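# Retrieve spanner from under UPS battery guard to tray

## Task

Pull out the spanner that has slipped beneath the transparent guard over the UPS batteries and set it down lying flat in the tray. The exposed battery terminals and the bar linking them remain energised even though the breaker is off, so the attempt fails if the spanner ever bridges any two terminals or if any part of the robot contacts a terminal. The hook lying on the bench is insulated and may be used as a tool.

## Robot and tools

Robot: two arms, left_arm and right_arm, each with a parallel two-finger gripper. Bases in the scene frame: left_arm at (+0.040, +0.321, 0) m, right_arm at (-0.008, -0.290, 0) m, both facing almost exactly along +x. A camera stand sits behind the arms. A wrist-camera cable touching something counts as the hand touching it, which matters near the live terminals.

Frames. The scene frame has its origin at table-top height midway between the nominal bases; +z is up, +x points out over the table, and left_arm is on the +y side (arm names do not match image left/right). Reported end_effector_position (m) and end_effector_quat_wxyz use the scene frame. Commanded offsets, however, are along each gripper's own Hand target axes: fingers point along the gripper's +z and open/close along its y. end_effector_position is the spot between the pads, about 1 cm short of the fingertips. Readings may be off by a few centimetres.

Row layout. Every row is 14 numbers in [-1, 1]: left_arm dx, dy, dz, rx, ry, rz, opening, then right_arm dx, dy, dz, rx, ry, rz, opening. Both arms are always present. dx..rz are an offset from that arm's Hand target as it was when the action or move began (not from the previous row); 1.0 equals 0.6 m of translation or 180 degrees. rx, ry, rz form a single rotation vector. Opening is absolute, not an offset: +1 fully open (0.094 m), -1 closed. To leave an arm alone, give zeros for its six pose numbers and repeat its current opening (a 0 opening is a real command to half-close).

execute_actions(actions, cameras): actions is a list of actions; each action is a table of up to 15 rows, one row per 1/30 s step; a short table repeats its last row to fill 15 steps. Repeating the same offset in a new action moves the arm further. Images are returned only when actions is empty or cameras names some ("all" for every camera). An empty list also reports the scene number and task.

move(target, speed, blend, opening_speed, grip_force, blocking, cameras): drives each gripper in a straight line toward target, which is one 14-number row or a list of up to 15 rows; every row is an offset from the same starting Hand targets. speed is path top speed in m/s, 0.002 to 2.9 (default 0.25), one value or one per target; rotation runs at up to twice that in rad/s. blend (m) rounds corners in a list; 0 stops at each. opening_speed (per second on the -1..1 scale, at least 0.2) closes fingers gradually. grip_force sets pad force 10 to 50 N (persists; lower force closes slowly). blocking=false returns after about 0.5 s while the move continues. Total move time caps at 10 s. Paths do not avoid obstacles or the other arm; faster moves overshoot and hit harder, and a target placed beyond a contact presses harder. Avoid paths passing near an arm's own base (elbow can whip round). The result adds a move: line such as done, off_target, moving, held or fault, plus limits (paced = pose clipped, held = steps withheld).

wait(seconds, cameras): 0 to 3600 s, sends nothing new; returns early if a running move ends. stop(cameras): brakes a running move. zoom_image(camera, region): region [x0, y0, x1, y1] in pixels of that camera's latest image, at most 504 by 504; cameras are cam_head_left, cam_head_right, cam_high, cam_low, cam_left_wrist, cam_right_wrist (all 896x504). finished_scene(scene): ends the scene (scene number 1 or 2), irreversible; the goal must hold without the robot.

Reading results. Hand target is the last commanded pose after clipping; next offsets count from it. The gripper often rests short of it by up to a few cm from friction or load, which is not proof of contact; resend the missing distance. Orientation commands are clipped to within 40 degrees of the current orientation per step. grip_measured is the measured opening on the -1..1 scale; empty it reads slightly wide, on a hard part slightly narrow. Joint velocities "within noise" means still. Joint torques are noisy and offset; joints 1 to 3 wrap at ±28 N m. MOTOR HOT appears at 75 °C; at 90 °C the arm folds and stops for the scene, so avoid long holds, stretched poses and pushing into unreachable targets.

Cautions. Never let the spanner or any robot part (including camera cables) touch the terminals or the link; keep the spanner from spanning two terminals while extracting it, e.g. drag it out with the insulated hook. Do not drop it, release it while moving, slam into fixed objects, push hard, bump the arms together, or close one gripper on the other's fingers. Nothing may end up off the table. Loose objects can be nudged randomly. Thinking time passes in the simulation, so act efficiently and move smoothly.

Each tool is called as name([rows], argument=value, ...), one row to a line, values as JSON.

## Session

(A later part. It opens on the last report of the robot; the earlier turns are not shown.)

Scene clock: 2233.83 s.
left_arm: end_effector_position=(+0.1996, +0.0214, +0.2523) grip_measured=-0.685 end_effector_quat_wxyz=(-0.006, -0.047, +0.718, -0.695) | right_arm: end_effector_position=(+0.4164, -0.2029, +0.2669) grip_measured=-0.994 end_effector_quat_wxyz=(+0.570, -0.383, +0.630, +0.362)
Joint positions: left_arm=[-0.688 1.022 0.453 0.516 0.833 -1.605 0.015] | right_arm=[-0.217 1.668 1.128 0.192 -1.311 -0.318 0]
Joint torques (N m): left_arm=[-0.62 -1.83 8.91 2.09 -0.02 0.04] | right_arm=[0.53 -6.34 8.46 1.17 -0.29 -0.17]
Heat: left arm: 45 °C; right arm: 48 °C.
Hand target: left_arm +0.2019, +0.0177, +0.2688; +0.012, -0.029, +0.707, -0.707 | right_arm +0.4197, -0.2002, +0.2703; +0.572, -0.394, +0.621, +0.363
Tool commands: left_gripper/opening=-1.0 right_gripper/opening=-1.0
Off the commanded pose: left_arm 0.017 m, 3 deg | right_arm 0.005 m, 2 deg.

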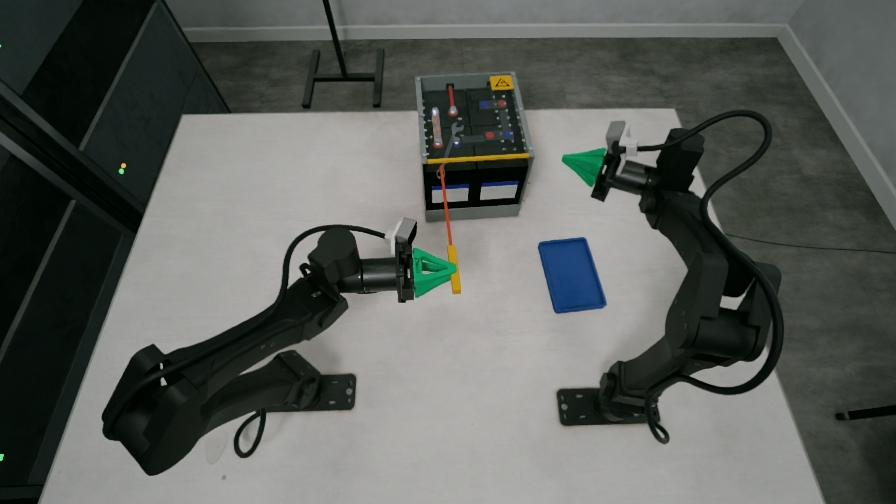

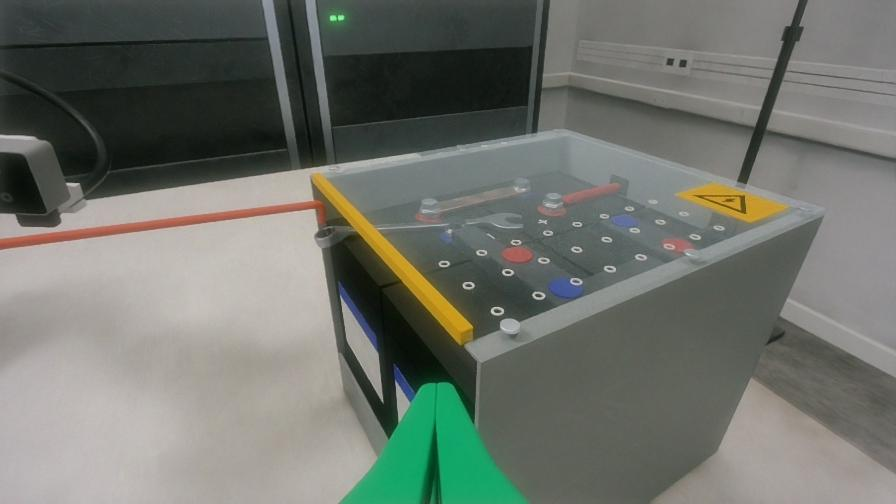

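move(target=[0.0, 0.0333, 0, 0, 0, 0, -1, 0, 0, 0, 0, 0, 0, -1], speed=0.04, cameras=["cam_right_wrist", "cam_head_left"])

zoom_image(camera="cam_right_wrist", region=[280, 150, 400, 250])

zoom_image(camera="cam_head_left", region=[420, 130, 480, 190])

Scene clock: 2291.07 s.
left_arm: end_effector_position=(+0.2018, +0.0187, +0.2485) grip_measured=-0.685 end_effector_quat_wxyz=(+0.003, -0.037, +0.710, -0.703) | right_arm: end_effector_position=(+0.4164, -0.2029, +0.2669) grip_measured=-0.994 end_effector_quat_wxyz=(+0.570, -0.383, +0.630, +0.362)
Joint positions: left_arm=[-0.691 1.063 0.426 0.621 0.83 -1.605 0.015] | right_arm=[-0.217 1.668 1.128 0.192 -1.311 -0.318 0]
Joint torques (N m): left_arm=[-0.59 -1.91 5.52 2.09 -0.04 0.06] | right_arm=[0.54 -6.34 8.23 1.2 -0.34 -0.14]
Heat: left arm: 45 °C; right arm: 48 °C.
Hand target: left_arm +0.2014, +0.0177, +0.2488; +0.012, -0.030, +0.707, -0.707 | right_arm +0.4197, -0.2002, +0.2703; +0.572, -0.394, +0.621, +0.363
Off the commanded pose: left_arm 0.001 m, 1 deg | right_arm 0.005 m, 2 deg.
move: done
Images, in order (width x height): cam_head_left 896x504, cam_right_wrist 896x504.

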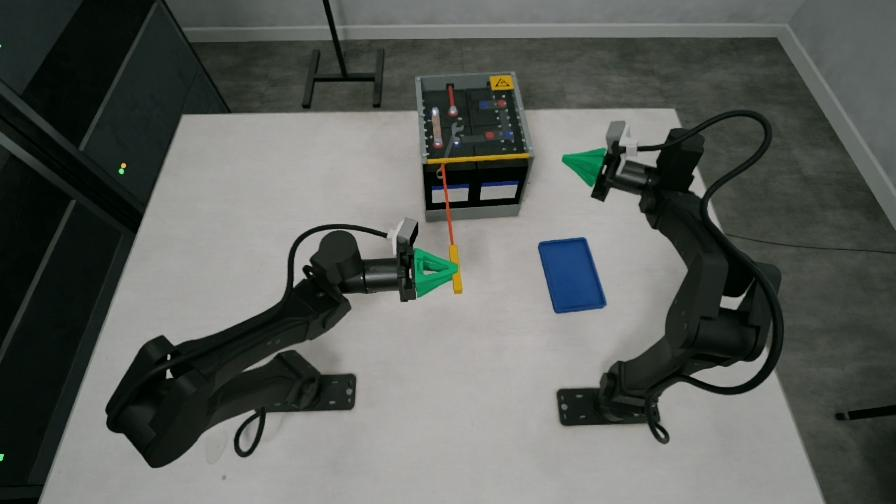

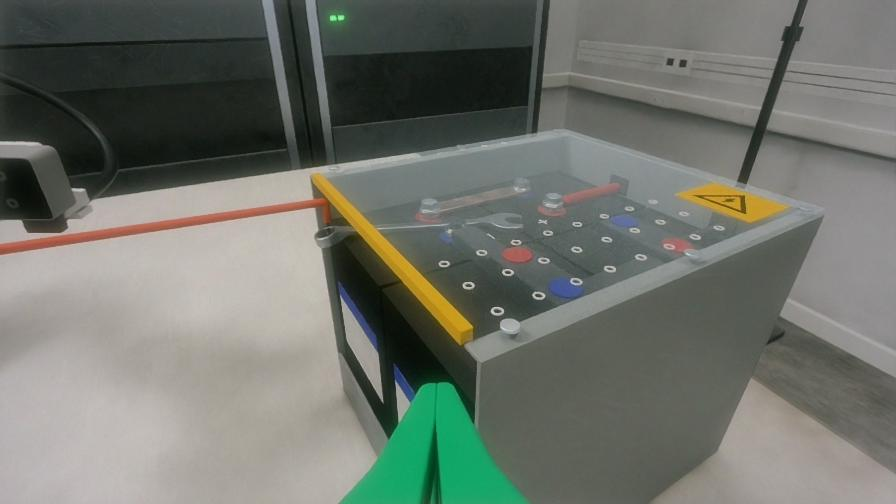

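Scaled by 4.200 from the camera's image (finer frame: 1280x720).

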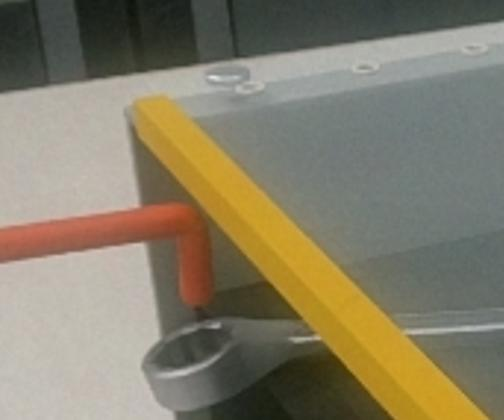

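Scaled by 8.400 from the camera's image (finer frame: 1280x720).

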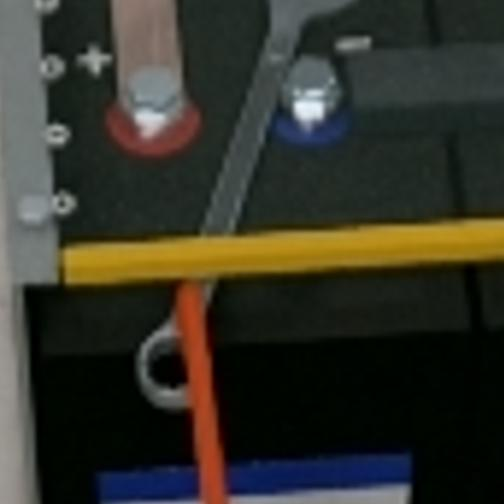

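move(target=[0.0055, 0.0, -0.0125, 0, 0, 0, -1, 0, 0, 0, 0, 0, 0, -1], speed=0.04, cameras=["cam_right_wrist", "cam_head_left"])

zoom_image(camera="cam_right_wrist", region=[280, 150, 400, 250])

zoom_image(camera="cam_head_left", region=[420, 130, 480, 190])

Scene clock: 2323.93 s.
left_arm: end_effector_position=(+0.2000, +0.0218, +0.2444) grip_measured=-0.685 end_effector_quat_wxyz=(+0.003, -0.039, +0.711, -0.702) | right_arm: end_effector_position=(+0.4164, -0.2029, +0.2669) grip_measured=-0.994 end_effector_quat_wxyz=(+0.570, -0.383, +0.630, +0.362)
Joint positions: left_arm=[-0.687 1.049 0.406 0.621 0.83 -1.605 0.015] | right_arm=[-0.217 1.668 1.128 0.192 -1.311 -0.318 0]
Joint torques (N m): left_arm=[0.43 -4.11 5.56 1.88 0.15 0.05] | right_arm=[0.57 -6.39 8.21 1.21 -0.31 -0.15]
Heat: left arm: 49 °C; right arm: 48 °C.
Hand target: left_arm +0.1976, +0.0250, +0.2487; +0.011, -0.030, +0.707, -0.707 | right_arm +0.4197, -0.2002, +0.2703; +0.572, -0.394, +0.621, +0.363
Off the commanded pose: left_arm 0.006 m, 2 deg | right_arm 0.005 m, 2 deg.
move: done
Images, in order (width x height): cam_head_left 896x504, cam_right_wrist 896x504.

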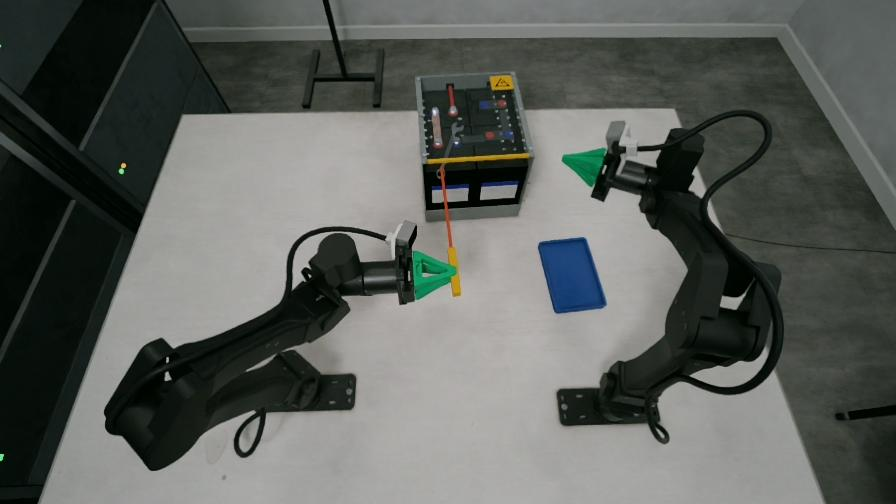

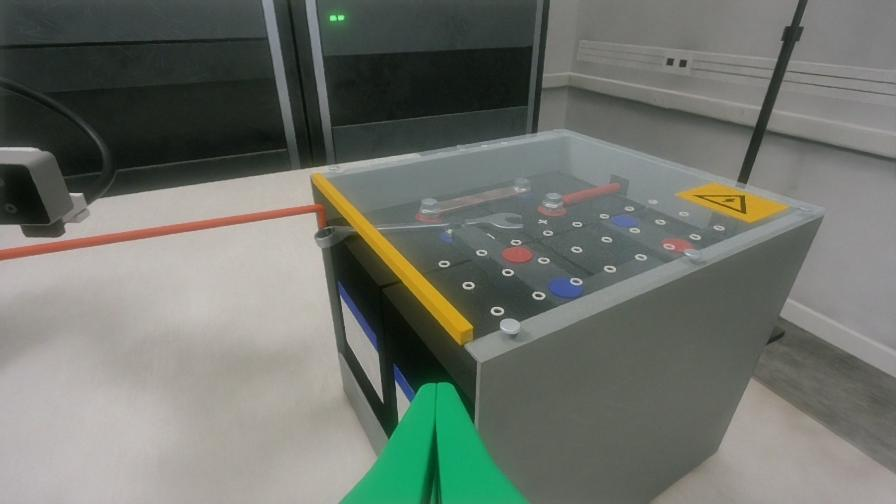

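Scaled by 4.200 from the camera's image (finer frame: 1280x720).

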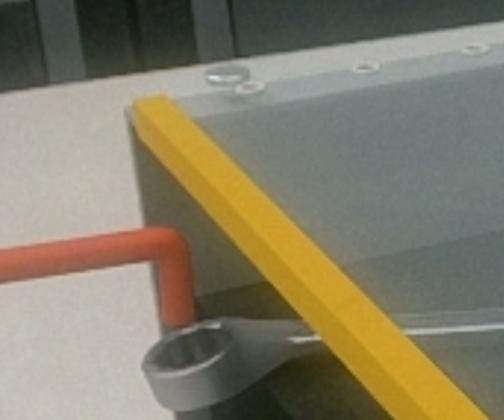

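Scaled by 8.400 from the camera's image (finer frame: 1280x720).

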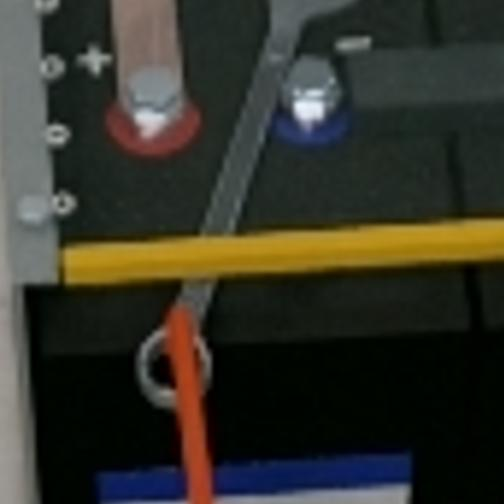

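move(target=[-0.006, 0.0133, -0.004, 0, 0, 0, -1, 0, 0, 0, 0, 0, 0, -1], speed=0.04, cameras=["cam_right_wrist", "cam_head_left"])

zoom_image(camera="cam_right_wrist", region=[280, 150, 400, 250])

zoom_image(camera="cam_head_left", region=[420, 130, 480, 190])

Scene clock: 2382.83 s.
left_arm: end_effector_position=(+0.2013, +0.0264, +0.2396) grip_measured=-0.685 end_effector_quat_wxyz=(+0.005, -0.040, +0.711, -0.702) | right_arm: end_effector_position=(+0.4164, -0.2029, +0.2669) grip_measured=-0.994 end_effector_quat_wxyz=(+0.570, -0.383, +0.630, +0.362)
Joint positions: left_arm=[-0.666 1.049 0.384 0.644 0.849 -1.605 0.015] | right_arm=[-0.217 1.668 1.128 0.192 -1.311 -0.318 0]
Joint torques (N m): left_arm=[0.47 -1.96 5.46 2.08 0.17 0.07] | right_arm=[0.38 -6.23 8.27 1.16 -0.32 -0.16]
Heat: left arm: 48 °C; right arm: 48 °C.
Hand target: left_arm +0.2009, +0.0276, +0.2407; +0.012, -0.030, +0.707, -0.707 | right_arm +0.4197, -0.2002, +0.2703; +0.572, -0.394, +0.621, +0.363
Off the commanded pose: left_arm 0.002 m, 2 deg | right_arm 0.005 m, 2 deg.
move: done
Images, in order (width x height): cam_head_left 896x504, cam_right_wrist 896x504.

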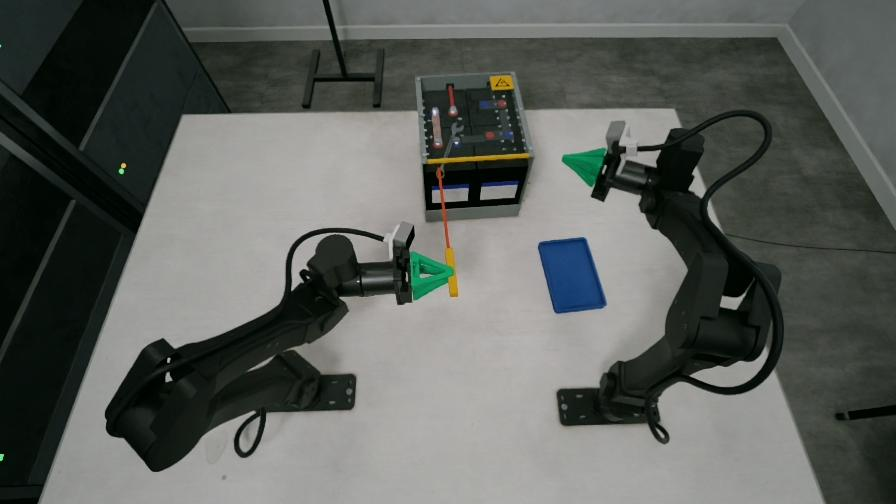

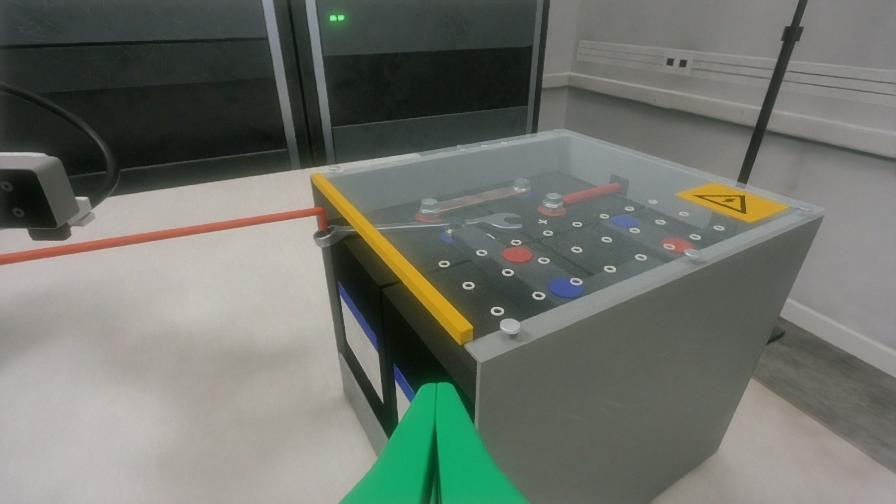

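Scaled by 4.200 from the camera's image (finer frame: 1280x720).

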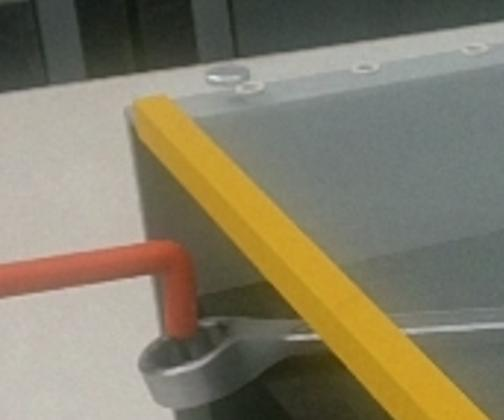

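Scaled by 8.400 from the camera's image (finer frame: 1280x720).

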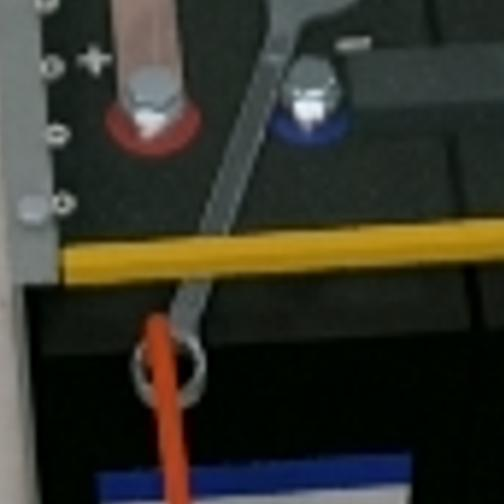

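move(target=[-0.0025, 0.0117, 0.004, 0, 0, 0, -1, 0, 0, 0, 0, 0, 0, -1], speed=0.04, cameras=["cam_right_wrist", "cam_head_left"])

zoom_image(camera="cam_right_wrist", region=[280, 150, 400, 250])

zoom_image(camera="cam_head_left", region=[420, 130, 480, 190])

Scene clock: 2403.67 s.
left_arm: end_effector_position=(+0.2031, +0.0249, +0.2330) grip_measured=-0.685 end_effector_quat_wxyz=(+0.005, -0.039, +0.710, -0.703) | right_arm: end_effector_position=(+0.4164, -0.2029, +0.2669) grip_measured=-0.994 end_effector_quat_wxyz=(+0.570, -0.383, +0.630, +0.362)
Joint positions: left_arm=[-0.666 1.083 0.368 0.696 0.849 -1.605 0.015] | right_arm=[-0.217 1.668 1.128 0.192 -1.311 -0.318 0]
Joint torques (N m): left_arm=[0.08 -1.91 5.39 2.09 0.13 0.06] | right_arm=[0.46 -6.39 8.4 1.17 -0.33 -0.15]
Heat: left arm: 49 °C; right arm: 48 °C.
Hand target: left_arm +0.2023, +0.0252, +0.2337; +0.011, -0.029, +0.707, -0.707 | right_arm +0.4197, -0.2002, +0.2703; +0.572, -0.394, +0.621, +0.363
Off the commanded pose: left_arm 0.001 m, 1 deg | right_arm 0.005 m, 2 deg.
move: done
Images, in order (width x height): cam_head_left 896x504, cam_right_wrist 896x504.

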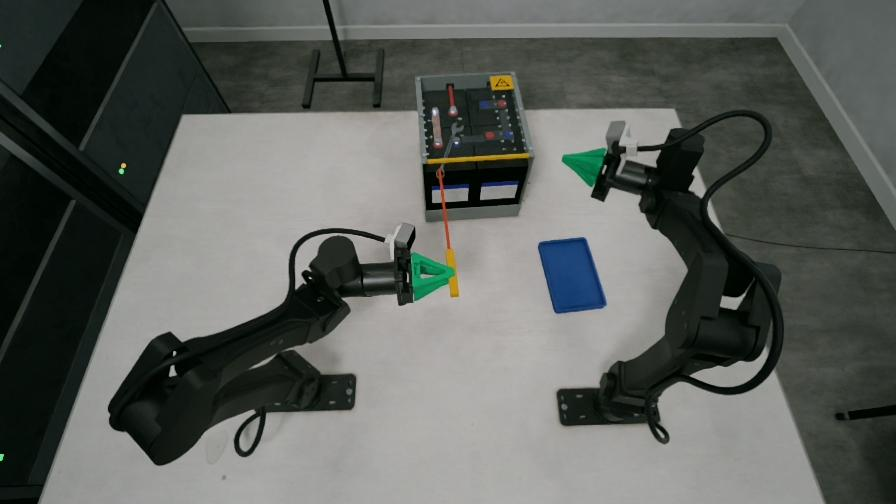

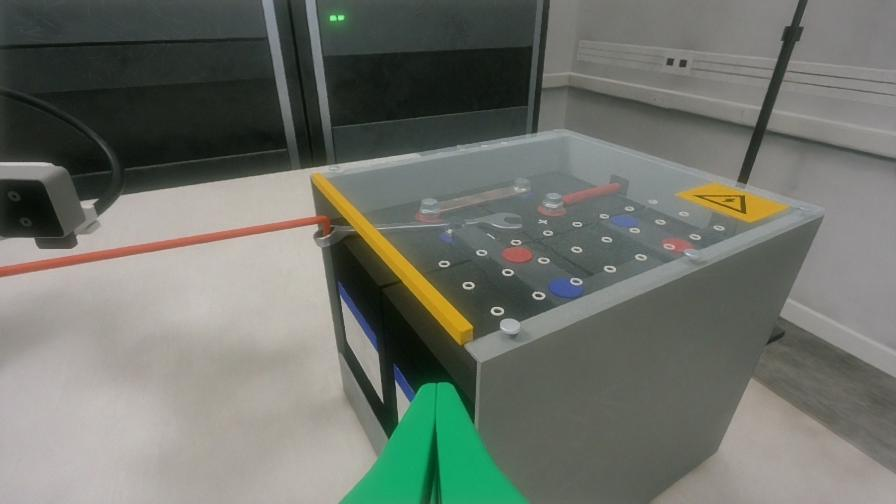

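Scaled by 4.200 from the camera's image (finer frame: 1280x720).

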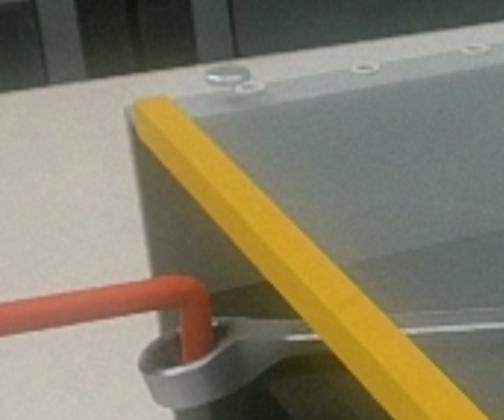

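Scaled by 8.400 from the camera's image (finer frame: 1280x720).

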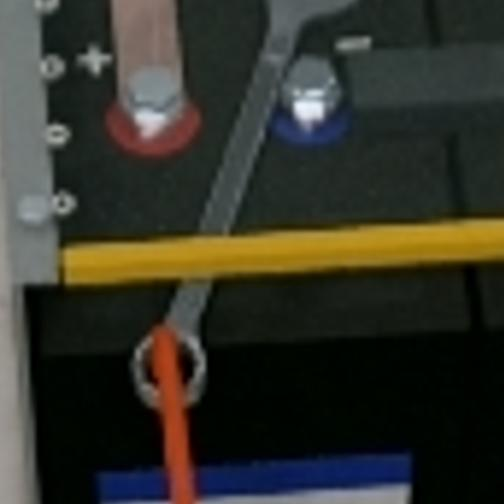

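move(target=[0.0167, 0.0045, -0.001, 0, 0, 0, -1, 0, 0, 0, 0, 0, 0, -1], speed=0.04, cameras=["cam_right_wrist", "cam_head_left"])

zoom_image(camera="cam_right_wrist", region=[280, 150, 400, 250])

zoom_image(camera="cam_head_left", region=[420, 130, 480, 190])

Scene clock: 2420.07 s.
left_arm: end_effector_position=(+0.1948, +0.0241, +0.2249) grip_measured=-0.685 end_effector_quat_wxyz=(-0.002, -0.040, +0.714, -0.699) | right_arm: end_effector_position=(+0.4164, -0.2029, +0.2669) grip_measured=-0.994 end_effector_quat_wxyz=(+0.570, -0.383, +0.630, +0.362)
Joint positions: left_arm=[-0.691 1.07 0.339 0.698 0.833 -1.605 0.015] | right_arm=[-0.217 1.668 1.128 0.192 -1.311 -0.318 0]
Joint velocities: left_arm=[0.007 -0.012 -0.051 -0.007 -0.051 -0.037 0.001] | right_arm=[within noise]
Joint torques (N m): left_arm=[-0.58 -4.08 5.34 2 -0.04 0.05] | right_arm=[0.54 -6.27 8.23 1.19 -0.36 -0.15]
Heat: left arm: 47 °C; right arm: 48 °C.
Hand target: left_arm +0.1922, +0.0253, +0.2313; +0.011, -0.030, +0.707, -0.707 | right_arm +0.4197, -0.2002, +0.2703; +0.572, -0.394, +0.621, +0.363
Off the commanded pose: left_arm 0.007 m, 2 deg | right_arm 0.005 m, 2 deg.
move: done
Images, in order (width x height): cam_head_left 896x504, cam_right_wrist 896x504.

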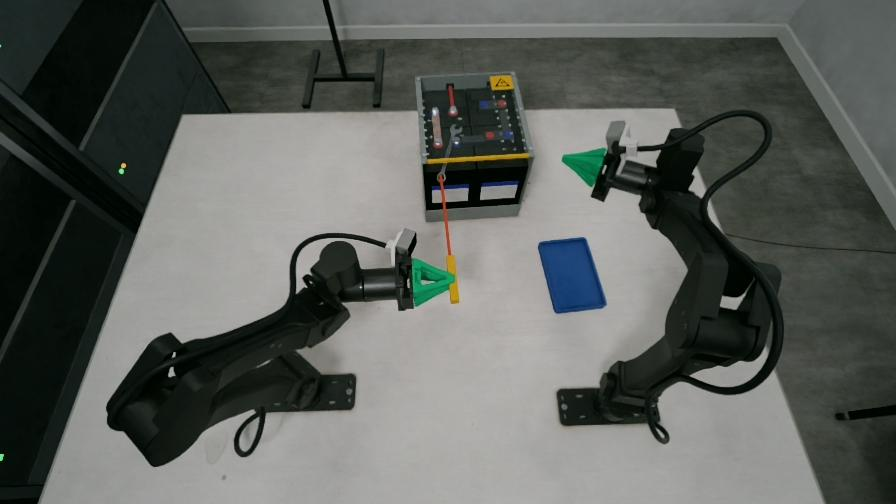

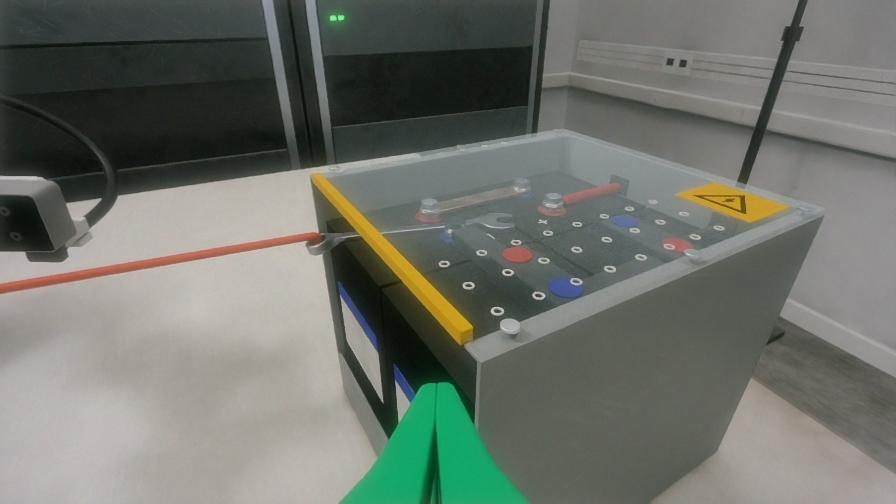

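Scaled by 4.200 from the camera's image (finer frame: 1280x720).

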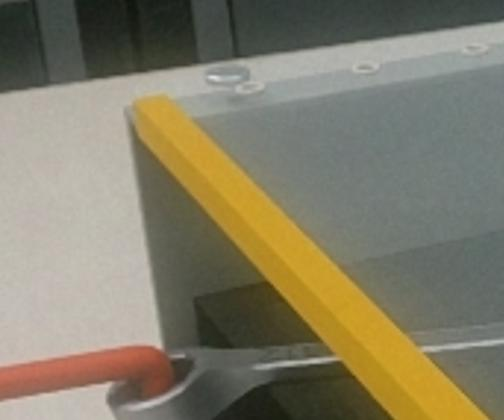

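Scaled by 8.400 from the camera's image (finer frame: 1280x720).

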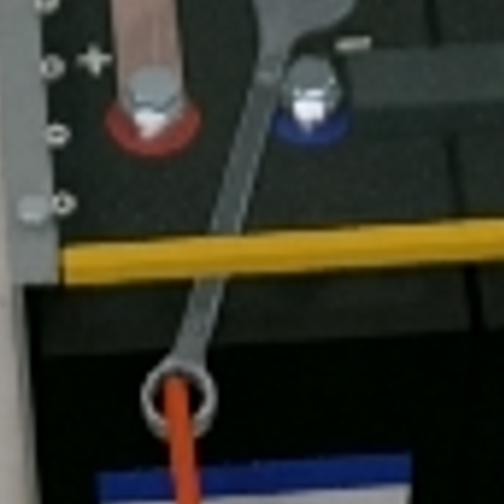

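zoom_image(camera="cam_right_wrist", region=[290, 180, 440, 280])

zoom_image(camera="cam_right_wrist", region=[410, 180, 560, 280])

Scaled by 3.360 from the camera's image (finer frame: 1280x720).

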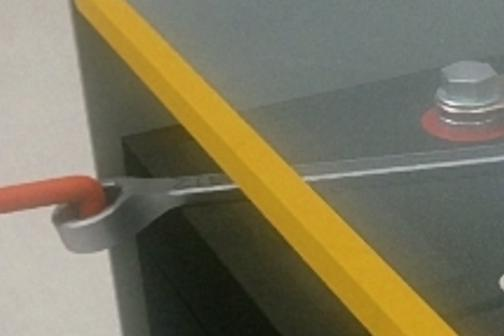

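Scaled by 3.360 from the camera's image (finer frame: 1280x720).

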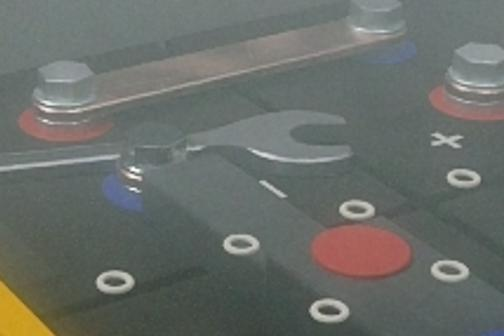

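wait(seconds=0, cameras=["cam_head_left", "cam_high"])

zoom_image(camera="cam_head_left", region=[420, 110, 500, 190])

Scene clock: 2457.30 s.
left_arm: end_effector_position=(+0.1949, +0.0241, +0.2249) grip_measured=-0.685 end_effector_quat_wxyz=(-0.001, -0.041, +0.714, -0.699) | right_arm: end_effector_position=(+0.4164, -0.2029, +0.2669) grip_measured=-0.994 end_effector_quat_wxyz=(+0.570, -0.383, +0.630, +0.362)
Joint positions: left_arm=[-0.691 1.07 0.339 0.698 0.832 -1.605 0.015] | right_arm=[-0.217 1.668 1.128 0.192 -1.311 -0.318 0]
Joint torques (N m): left_arm=[-0.58 -4.08 5.33 2 -0.04 0.05] | right_arm=[0.49 -6.27 8.29 1.21 -0.34 -0.14]
Heat: left arm: 46 °C; right arm: 48 °C.
Hand target: left_arm +0.1923, +0.0253, +0.2313; +0.012, -0.030, +0.707, -0.707 | right_arm +0.4197, -0.2002, +0.2703; +0.572, -0.394, +0.621, +0.363
Tool commands: left_gripper/opening=-1.0 right_gripper/opening=-1.0
Off the commanded pose: left_arm 0.007 m, 2 deg | right_arm 0.005 m, 2 deg.

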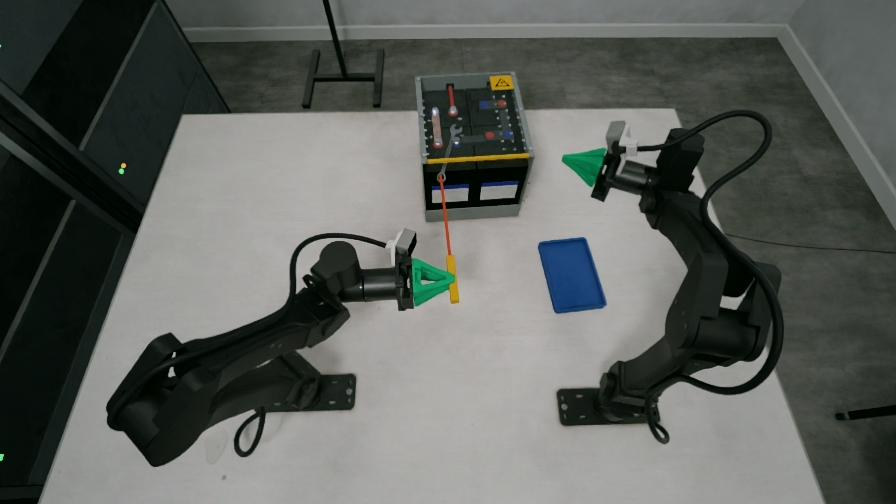

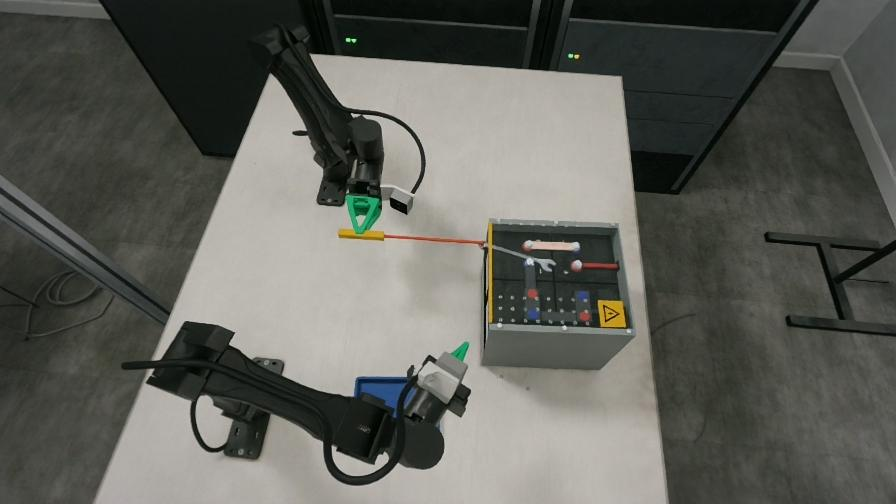

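Scaled by 6.300 from the camera's image (finer frame: 1280x720).

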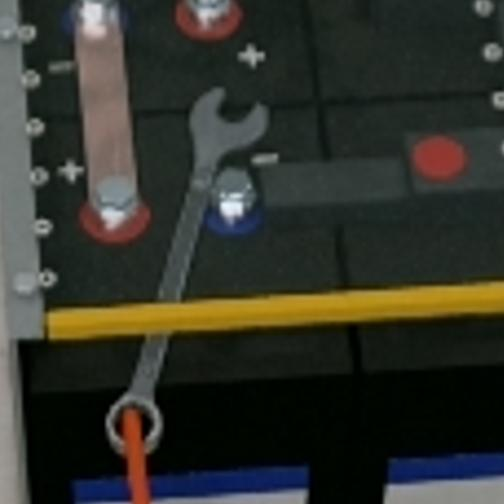

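move(target=[0.0167, -0.0067, -0.0035, 0, 0, 0, -1, 0, 0, 0, 0, 0, 0, -1], speed=0.04, cameras=["cam_right_wrist", "cam_head_left"])

zoom_image(camera="cam_right_wrist", region=[270, 180, 420, 280])

zoom_image(camera="cam_head_left", region=[420, 110, 500, 190])

Scene clock: 2549.23 s.
left_arm: end_effector_position=(+0.1848, +0.0256, +0.2339) grip_measured=-0.685 end_effector_quat_wxyz=(+0.005, -0.034, +0.709, -0.705) | right_arm: end_effector_position=(+0.4164, -0.2029, +0.2669) grip_measured=-0.994 end_effector_quat_wxyz=(+0.570, -0.383, +0.630, +0.362)
Joint positions: left_arm=[-0.72 1.002 0.331 0.66 0.803 -1.605 0.015] | right_arm=[-0.217 1.668 1.128 0.192 -1.311 -0.318 0]
Joint torques (N m): left_arm=[-0.61 -3.56 5.45 1.81 -0.06 0.04] | right_arm=[0.55 -6.31 8.29 1.18 -0.35 -0.17]
Heat: left arm: 46 °C; right arm: 49 °C.
Hand target: left_arm +0.1822, +0.0268, +0.2355; +0.011, -0.030, +0.707, -0.707 | right_arm +0.4197, -0.2002, +0.2703; +0.572, -0.394, +0.621, +0.363
Off the commanded pose: left_arm 0.003 m, 1 deg | right_arm 0.005 m, 2 deg.
move: done
Images, in order (width x height): cam_head_left 896x504, cam_right_wrist 896x504.

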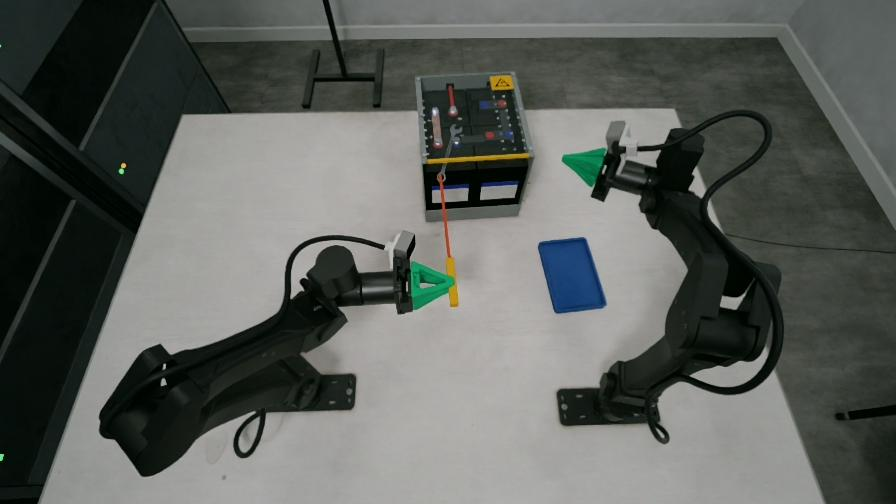

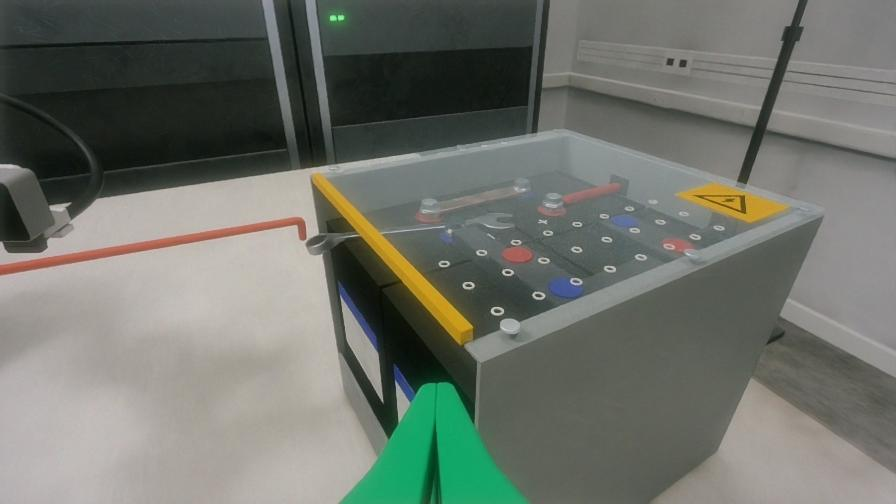

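Scaled by 3.360 from the camera's image (finer frame: 1280x720).

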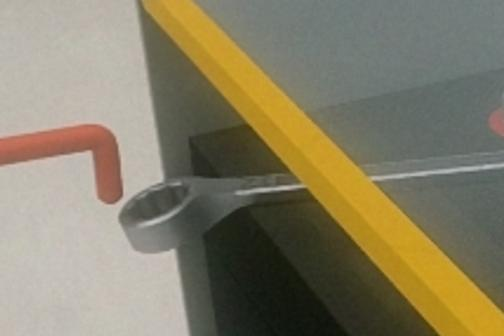

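Scaled by 6.300 from the camera's image (finer frame: 1280x720).

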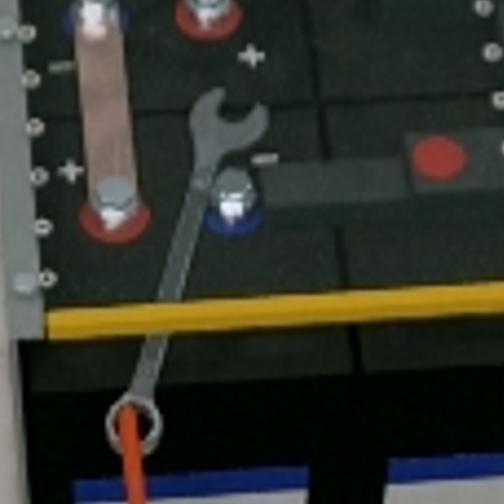

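move([
  [0.0, -0.01, 0.0, 0, 0, 0, -1, 0, 0, 0, 0, 0, 0, -1],
  [-0.0233, -0.01, 0.0045, 0, 0, 0, -1, 0, 0, 0, 0, 0, 0, -1],
], speed=0.05, cameras=["cam_right_wrist", "cam_head_left"])

zoom_image(camera="cam_right_wrist", region=[270, 180, 420, 280])

zoom_image(camera="cam_head_left", region=[420, 110, 500, 190])

Scene clock: 2579.50 s.
left_arm: end_effector_position=(+0.1937, +0.0271, +0.2251) grip_measured=-0.685 end_effector_quat_wxyz=(-0.003, -0.050, +0.718, -0.694) | right_arm: end_effector_position=(+0.4164, -0.2029, +0.2669) grip_measured=-0.994 end_effector_quat_wxyz=(+0.570, -0.383, +0.630, +0.362)
Joint positions: left_arm=[-0.69 1.032 0.342 0.637 0.822 -1.605 0.015] | right_arm=[-0.217 1.668 1.128 0.192 -1.311 -0.318 0]
Joint torques (N m): left_arm=[0.39 -1.62 8.59 2.11 0.22 0.06] | right_arm=[0.35 -6.28 8.35 1.16 -0.34 -0.16]
Heat: left arm: 46 °C; right arm: 49 °C.
Hand target: left_arm +0.1965, +0.0249, +0.2412; +0.011, -0.030, +0.707, -0.707 | right_arm +0.4197, -0.2002, +0.2703; +0.572, -0.394, +0.621, +0.363
Off the commanded pose: left_arm 0.017 m, 3 deg | right_arm 0.005 m, 2 deg.
move: off_target (left_arm)
Images, in order (width x height): cam_head_left 896x504, cam_right_wrist 896x504.

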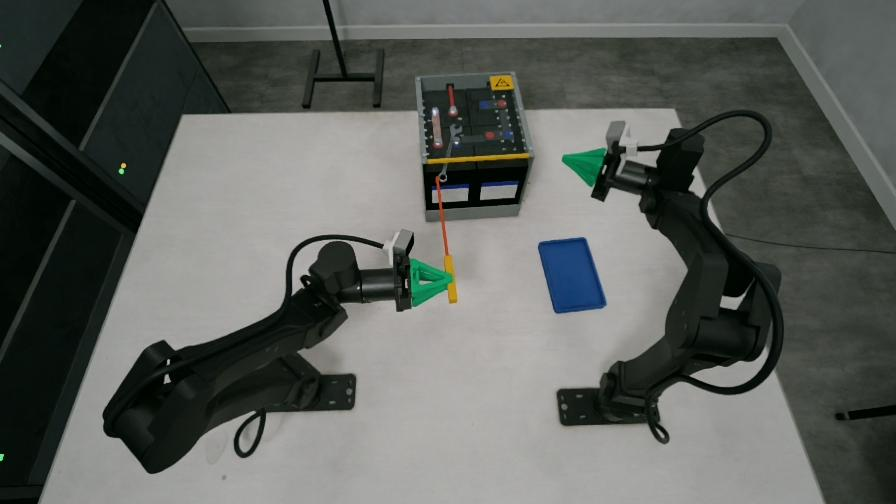

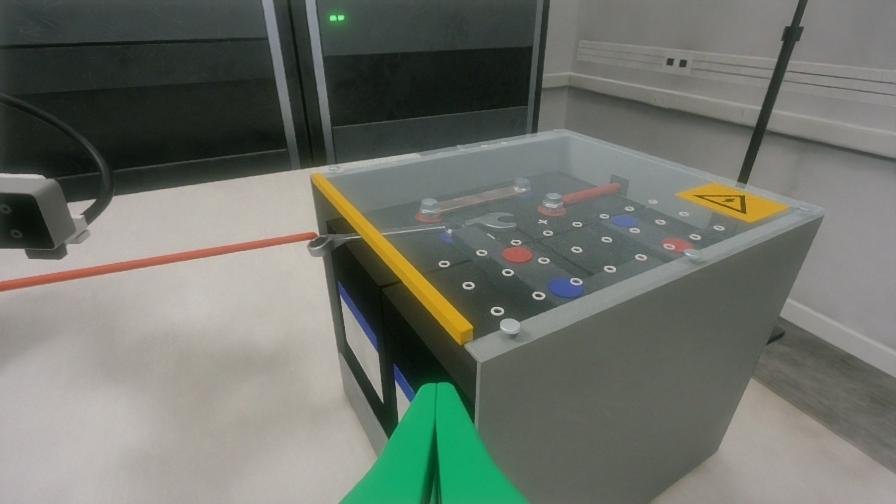

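Scaled by 3.360 from the camera's image (finer frame: 1280x720).

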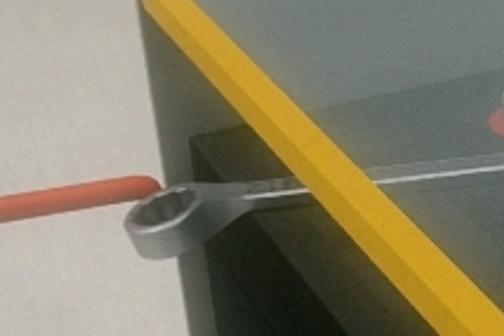

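Scaled by 6.300 from the camera's image (finer frame: 1280x720).

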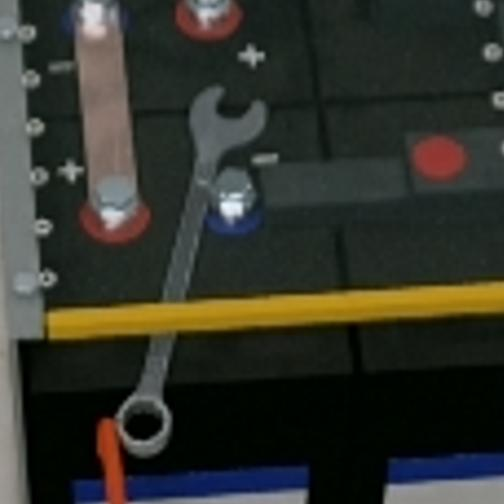

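move([
  [0.0, -0.0267, 0.0, 0, 0, 0, -1, 0, 0, 0, 0, 0, 0, -1],
  [-0.0033, -0.0267, 0.0217, 0, 0, 0, -1, 0, 0, 0, 0, 0, 0, -1],
], speed=0.05, cameras=["cam_right_wrist", "cam_head_left"])

zoom_image(camera="cam_right_wrist", region=[270, 180, 420, 280])

zoom_image(camera="cam_head_left", region=[420, 110, 500, 190])

Scene clock: 2606.10 s.
left_arm: end_effector_position=(+0.1966, +0.0161, +0.2406) grip_measured=-0.685 end_effector_quat_wxyz=(-0.006, -0.046, +0.718, -0.694) | right_arm: end_effector_position=(+0.4164, -0.2029, +0.2669) grip_measured=-0.994 end_effector_quat_wxyz=(+0.570, -0.383, +0.630, +0.362)
Joint positions: left_arm=[-0.718 1.054 0.418 0.584 0.804 -1.605 0.015] | right_arm=[-0.217 1.668 1.128 0.192 -1.311 -0.318 0]
Joint torques (N m): left_arm=[-0.58 -1.95 8.83 2.1 -0.02 0.05] | right_arm=[0.47 -6.35 8.44 1.16 -0.28 -0.17]
Heat: left arm: 48 °C; right arm: 49 °C.
Hand target: left_arm +0.1996, +0.0120, +0.2570; +0.011, -0.030, +0.707, -0.707 | right_arm +0.4197, -0.2002, +0.2703; +0.572, -0.394, +0.621, +0.363
Off the commanded pose: left_arm 0.017 m, 3 deg | right_arm 0.005 m, 2 deg.
move: off_target (left_arm)
Images, in order (width x height): cam_head_left 896x504, cam_right_wrist 896x504.

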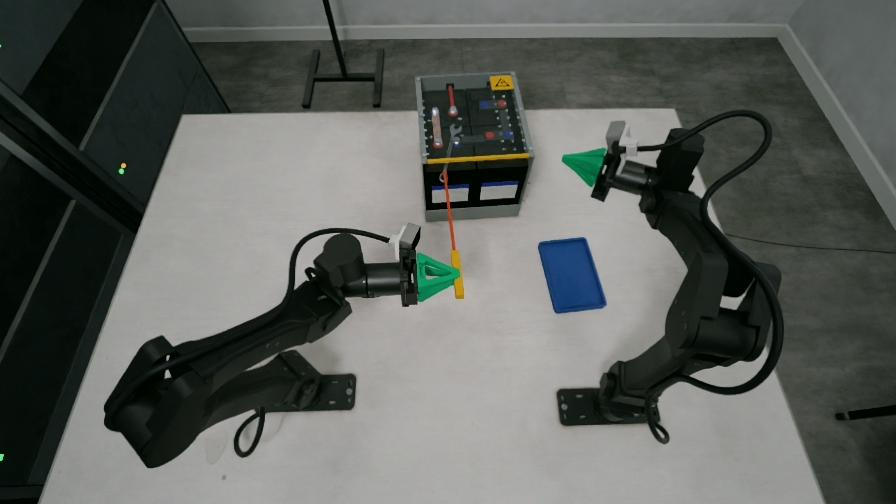

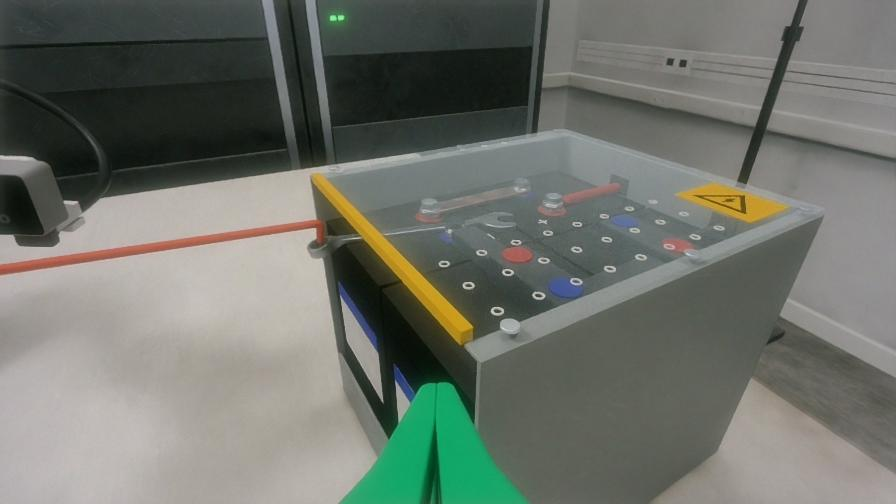

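Scaled by 3.360 from the camera's image (finer frame: 1280x720).

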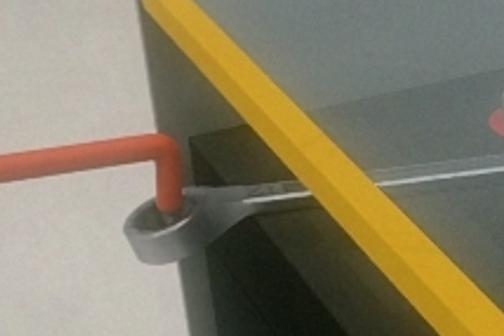

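Scaled by 6.300 from the camera's image (finer frame: 1280x720).

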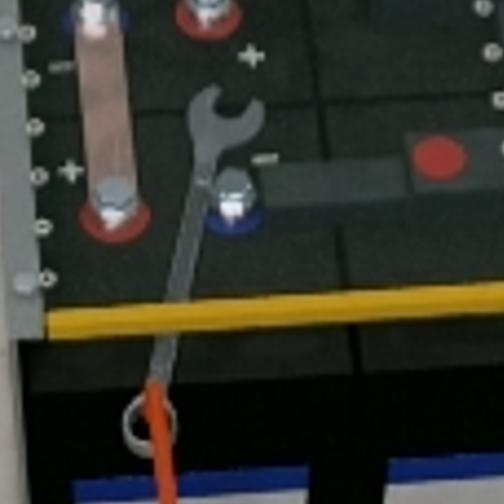

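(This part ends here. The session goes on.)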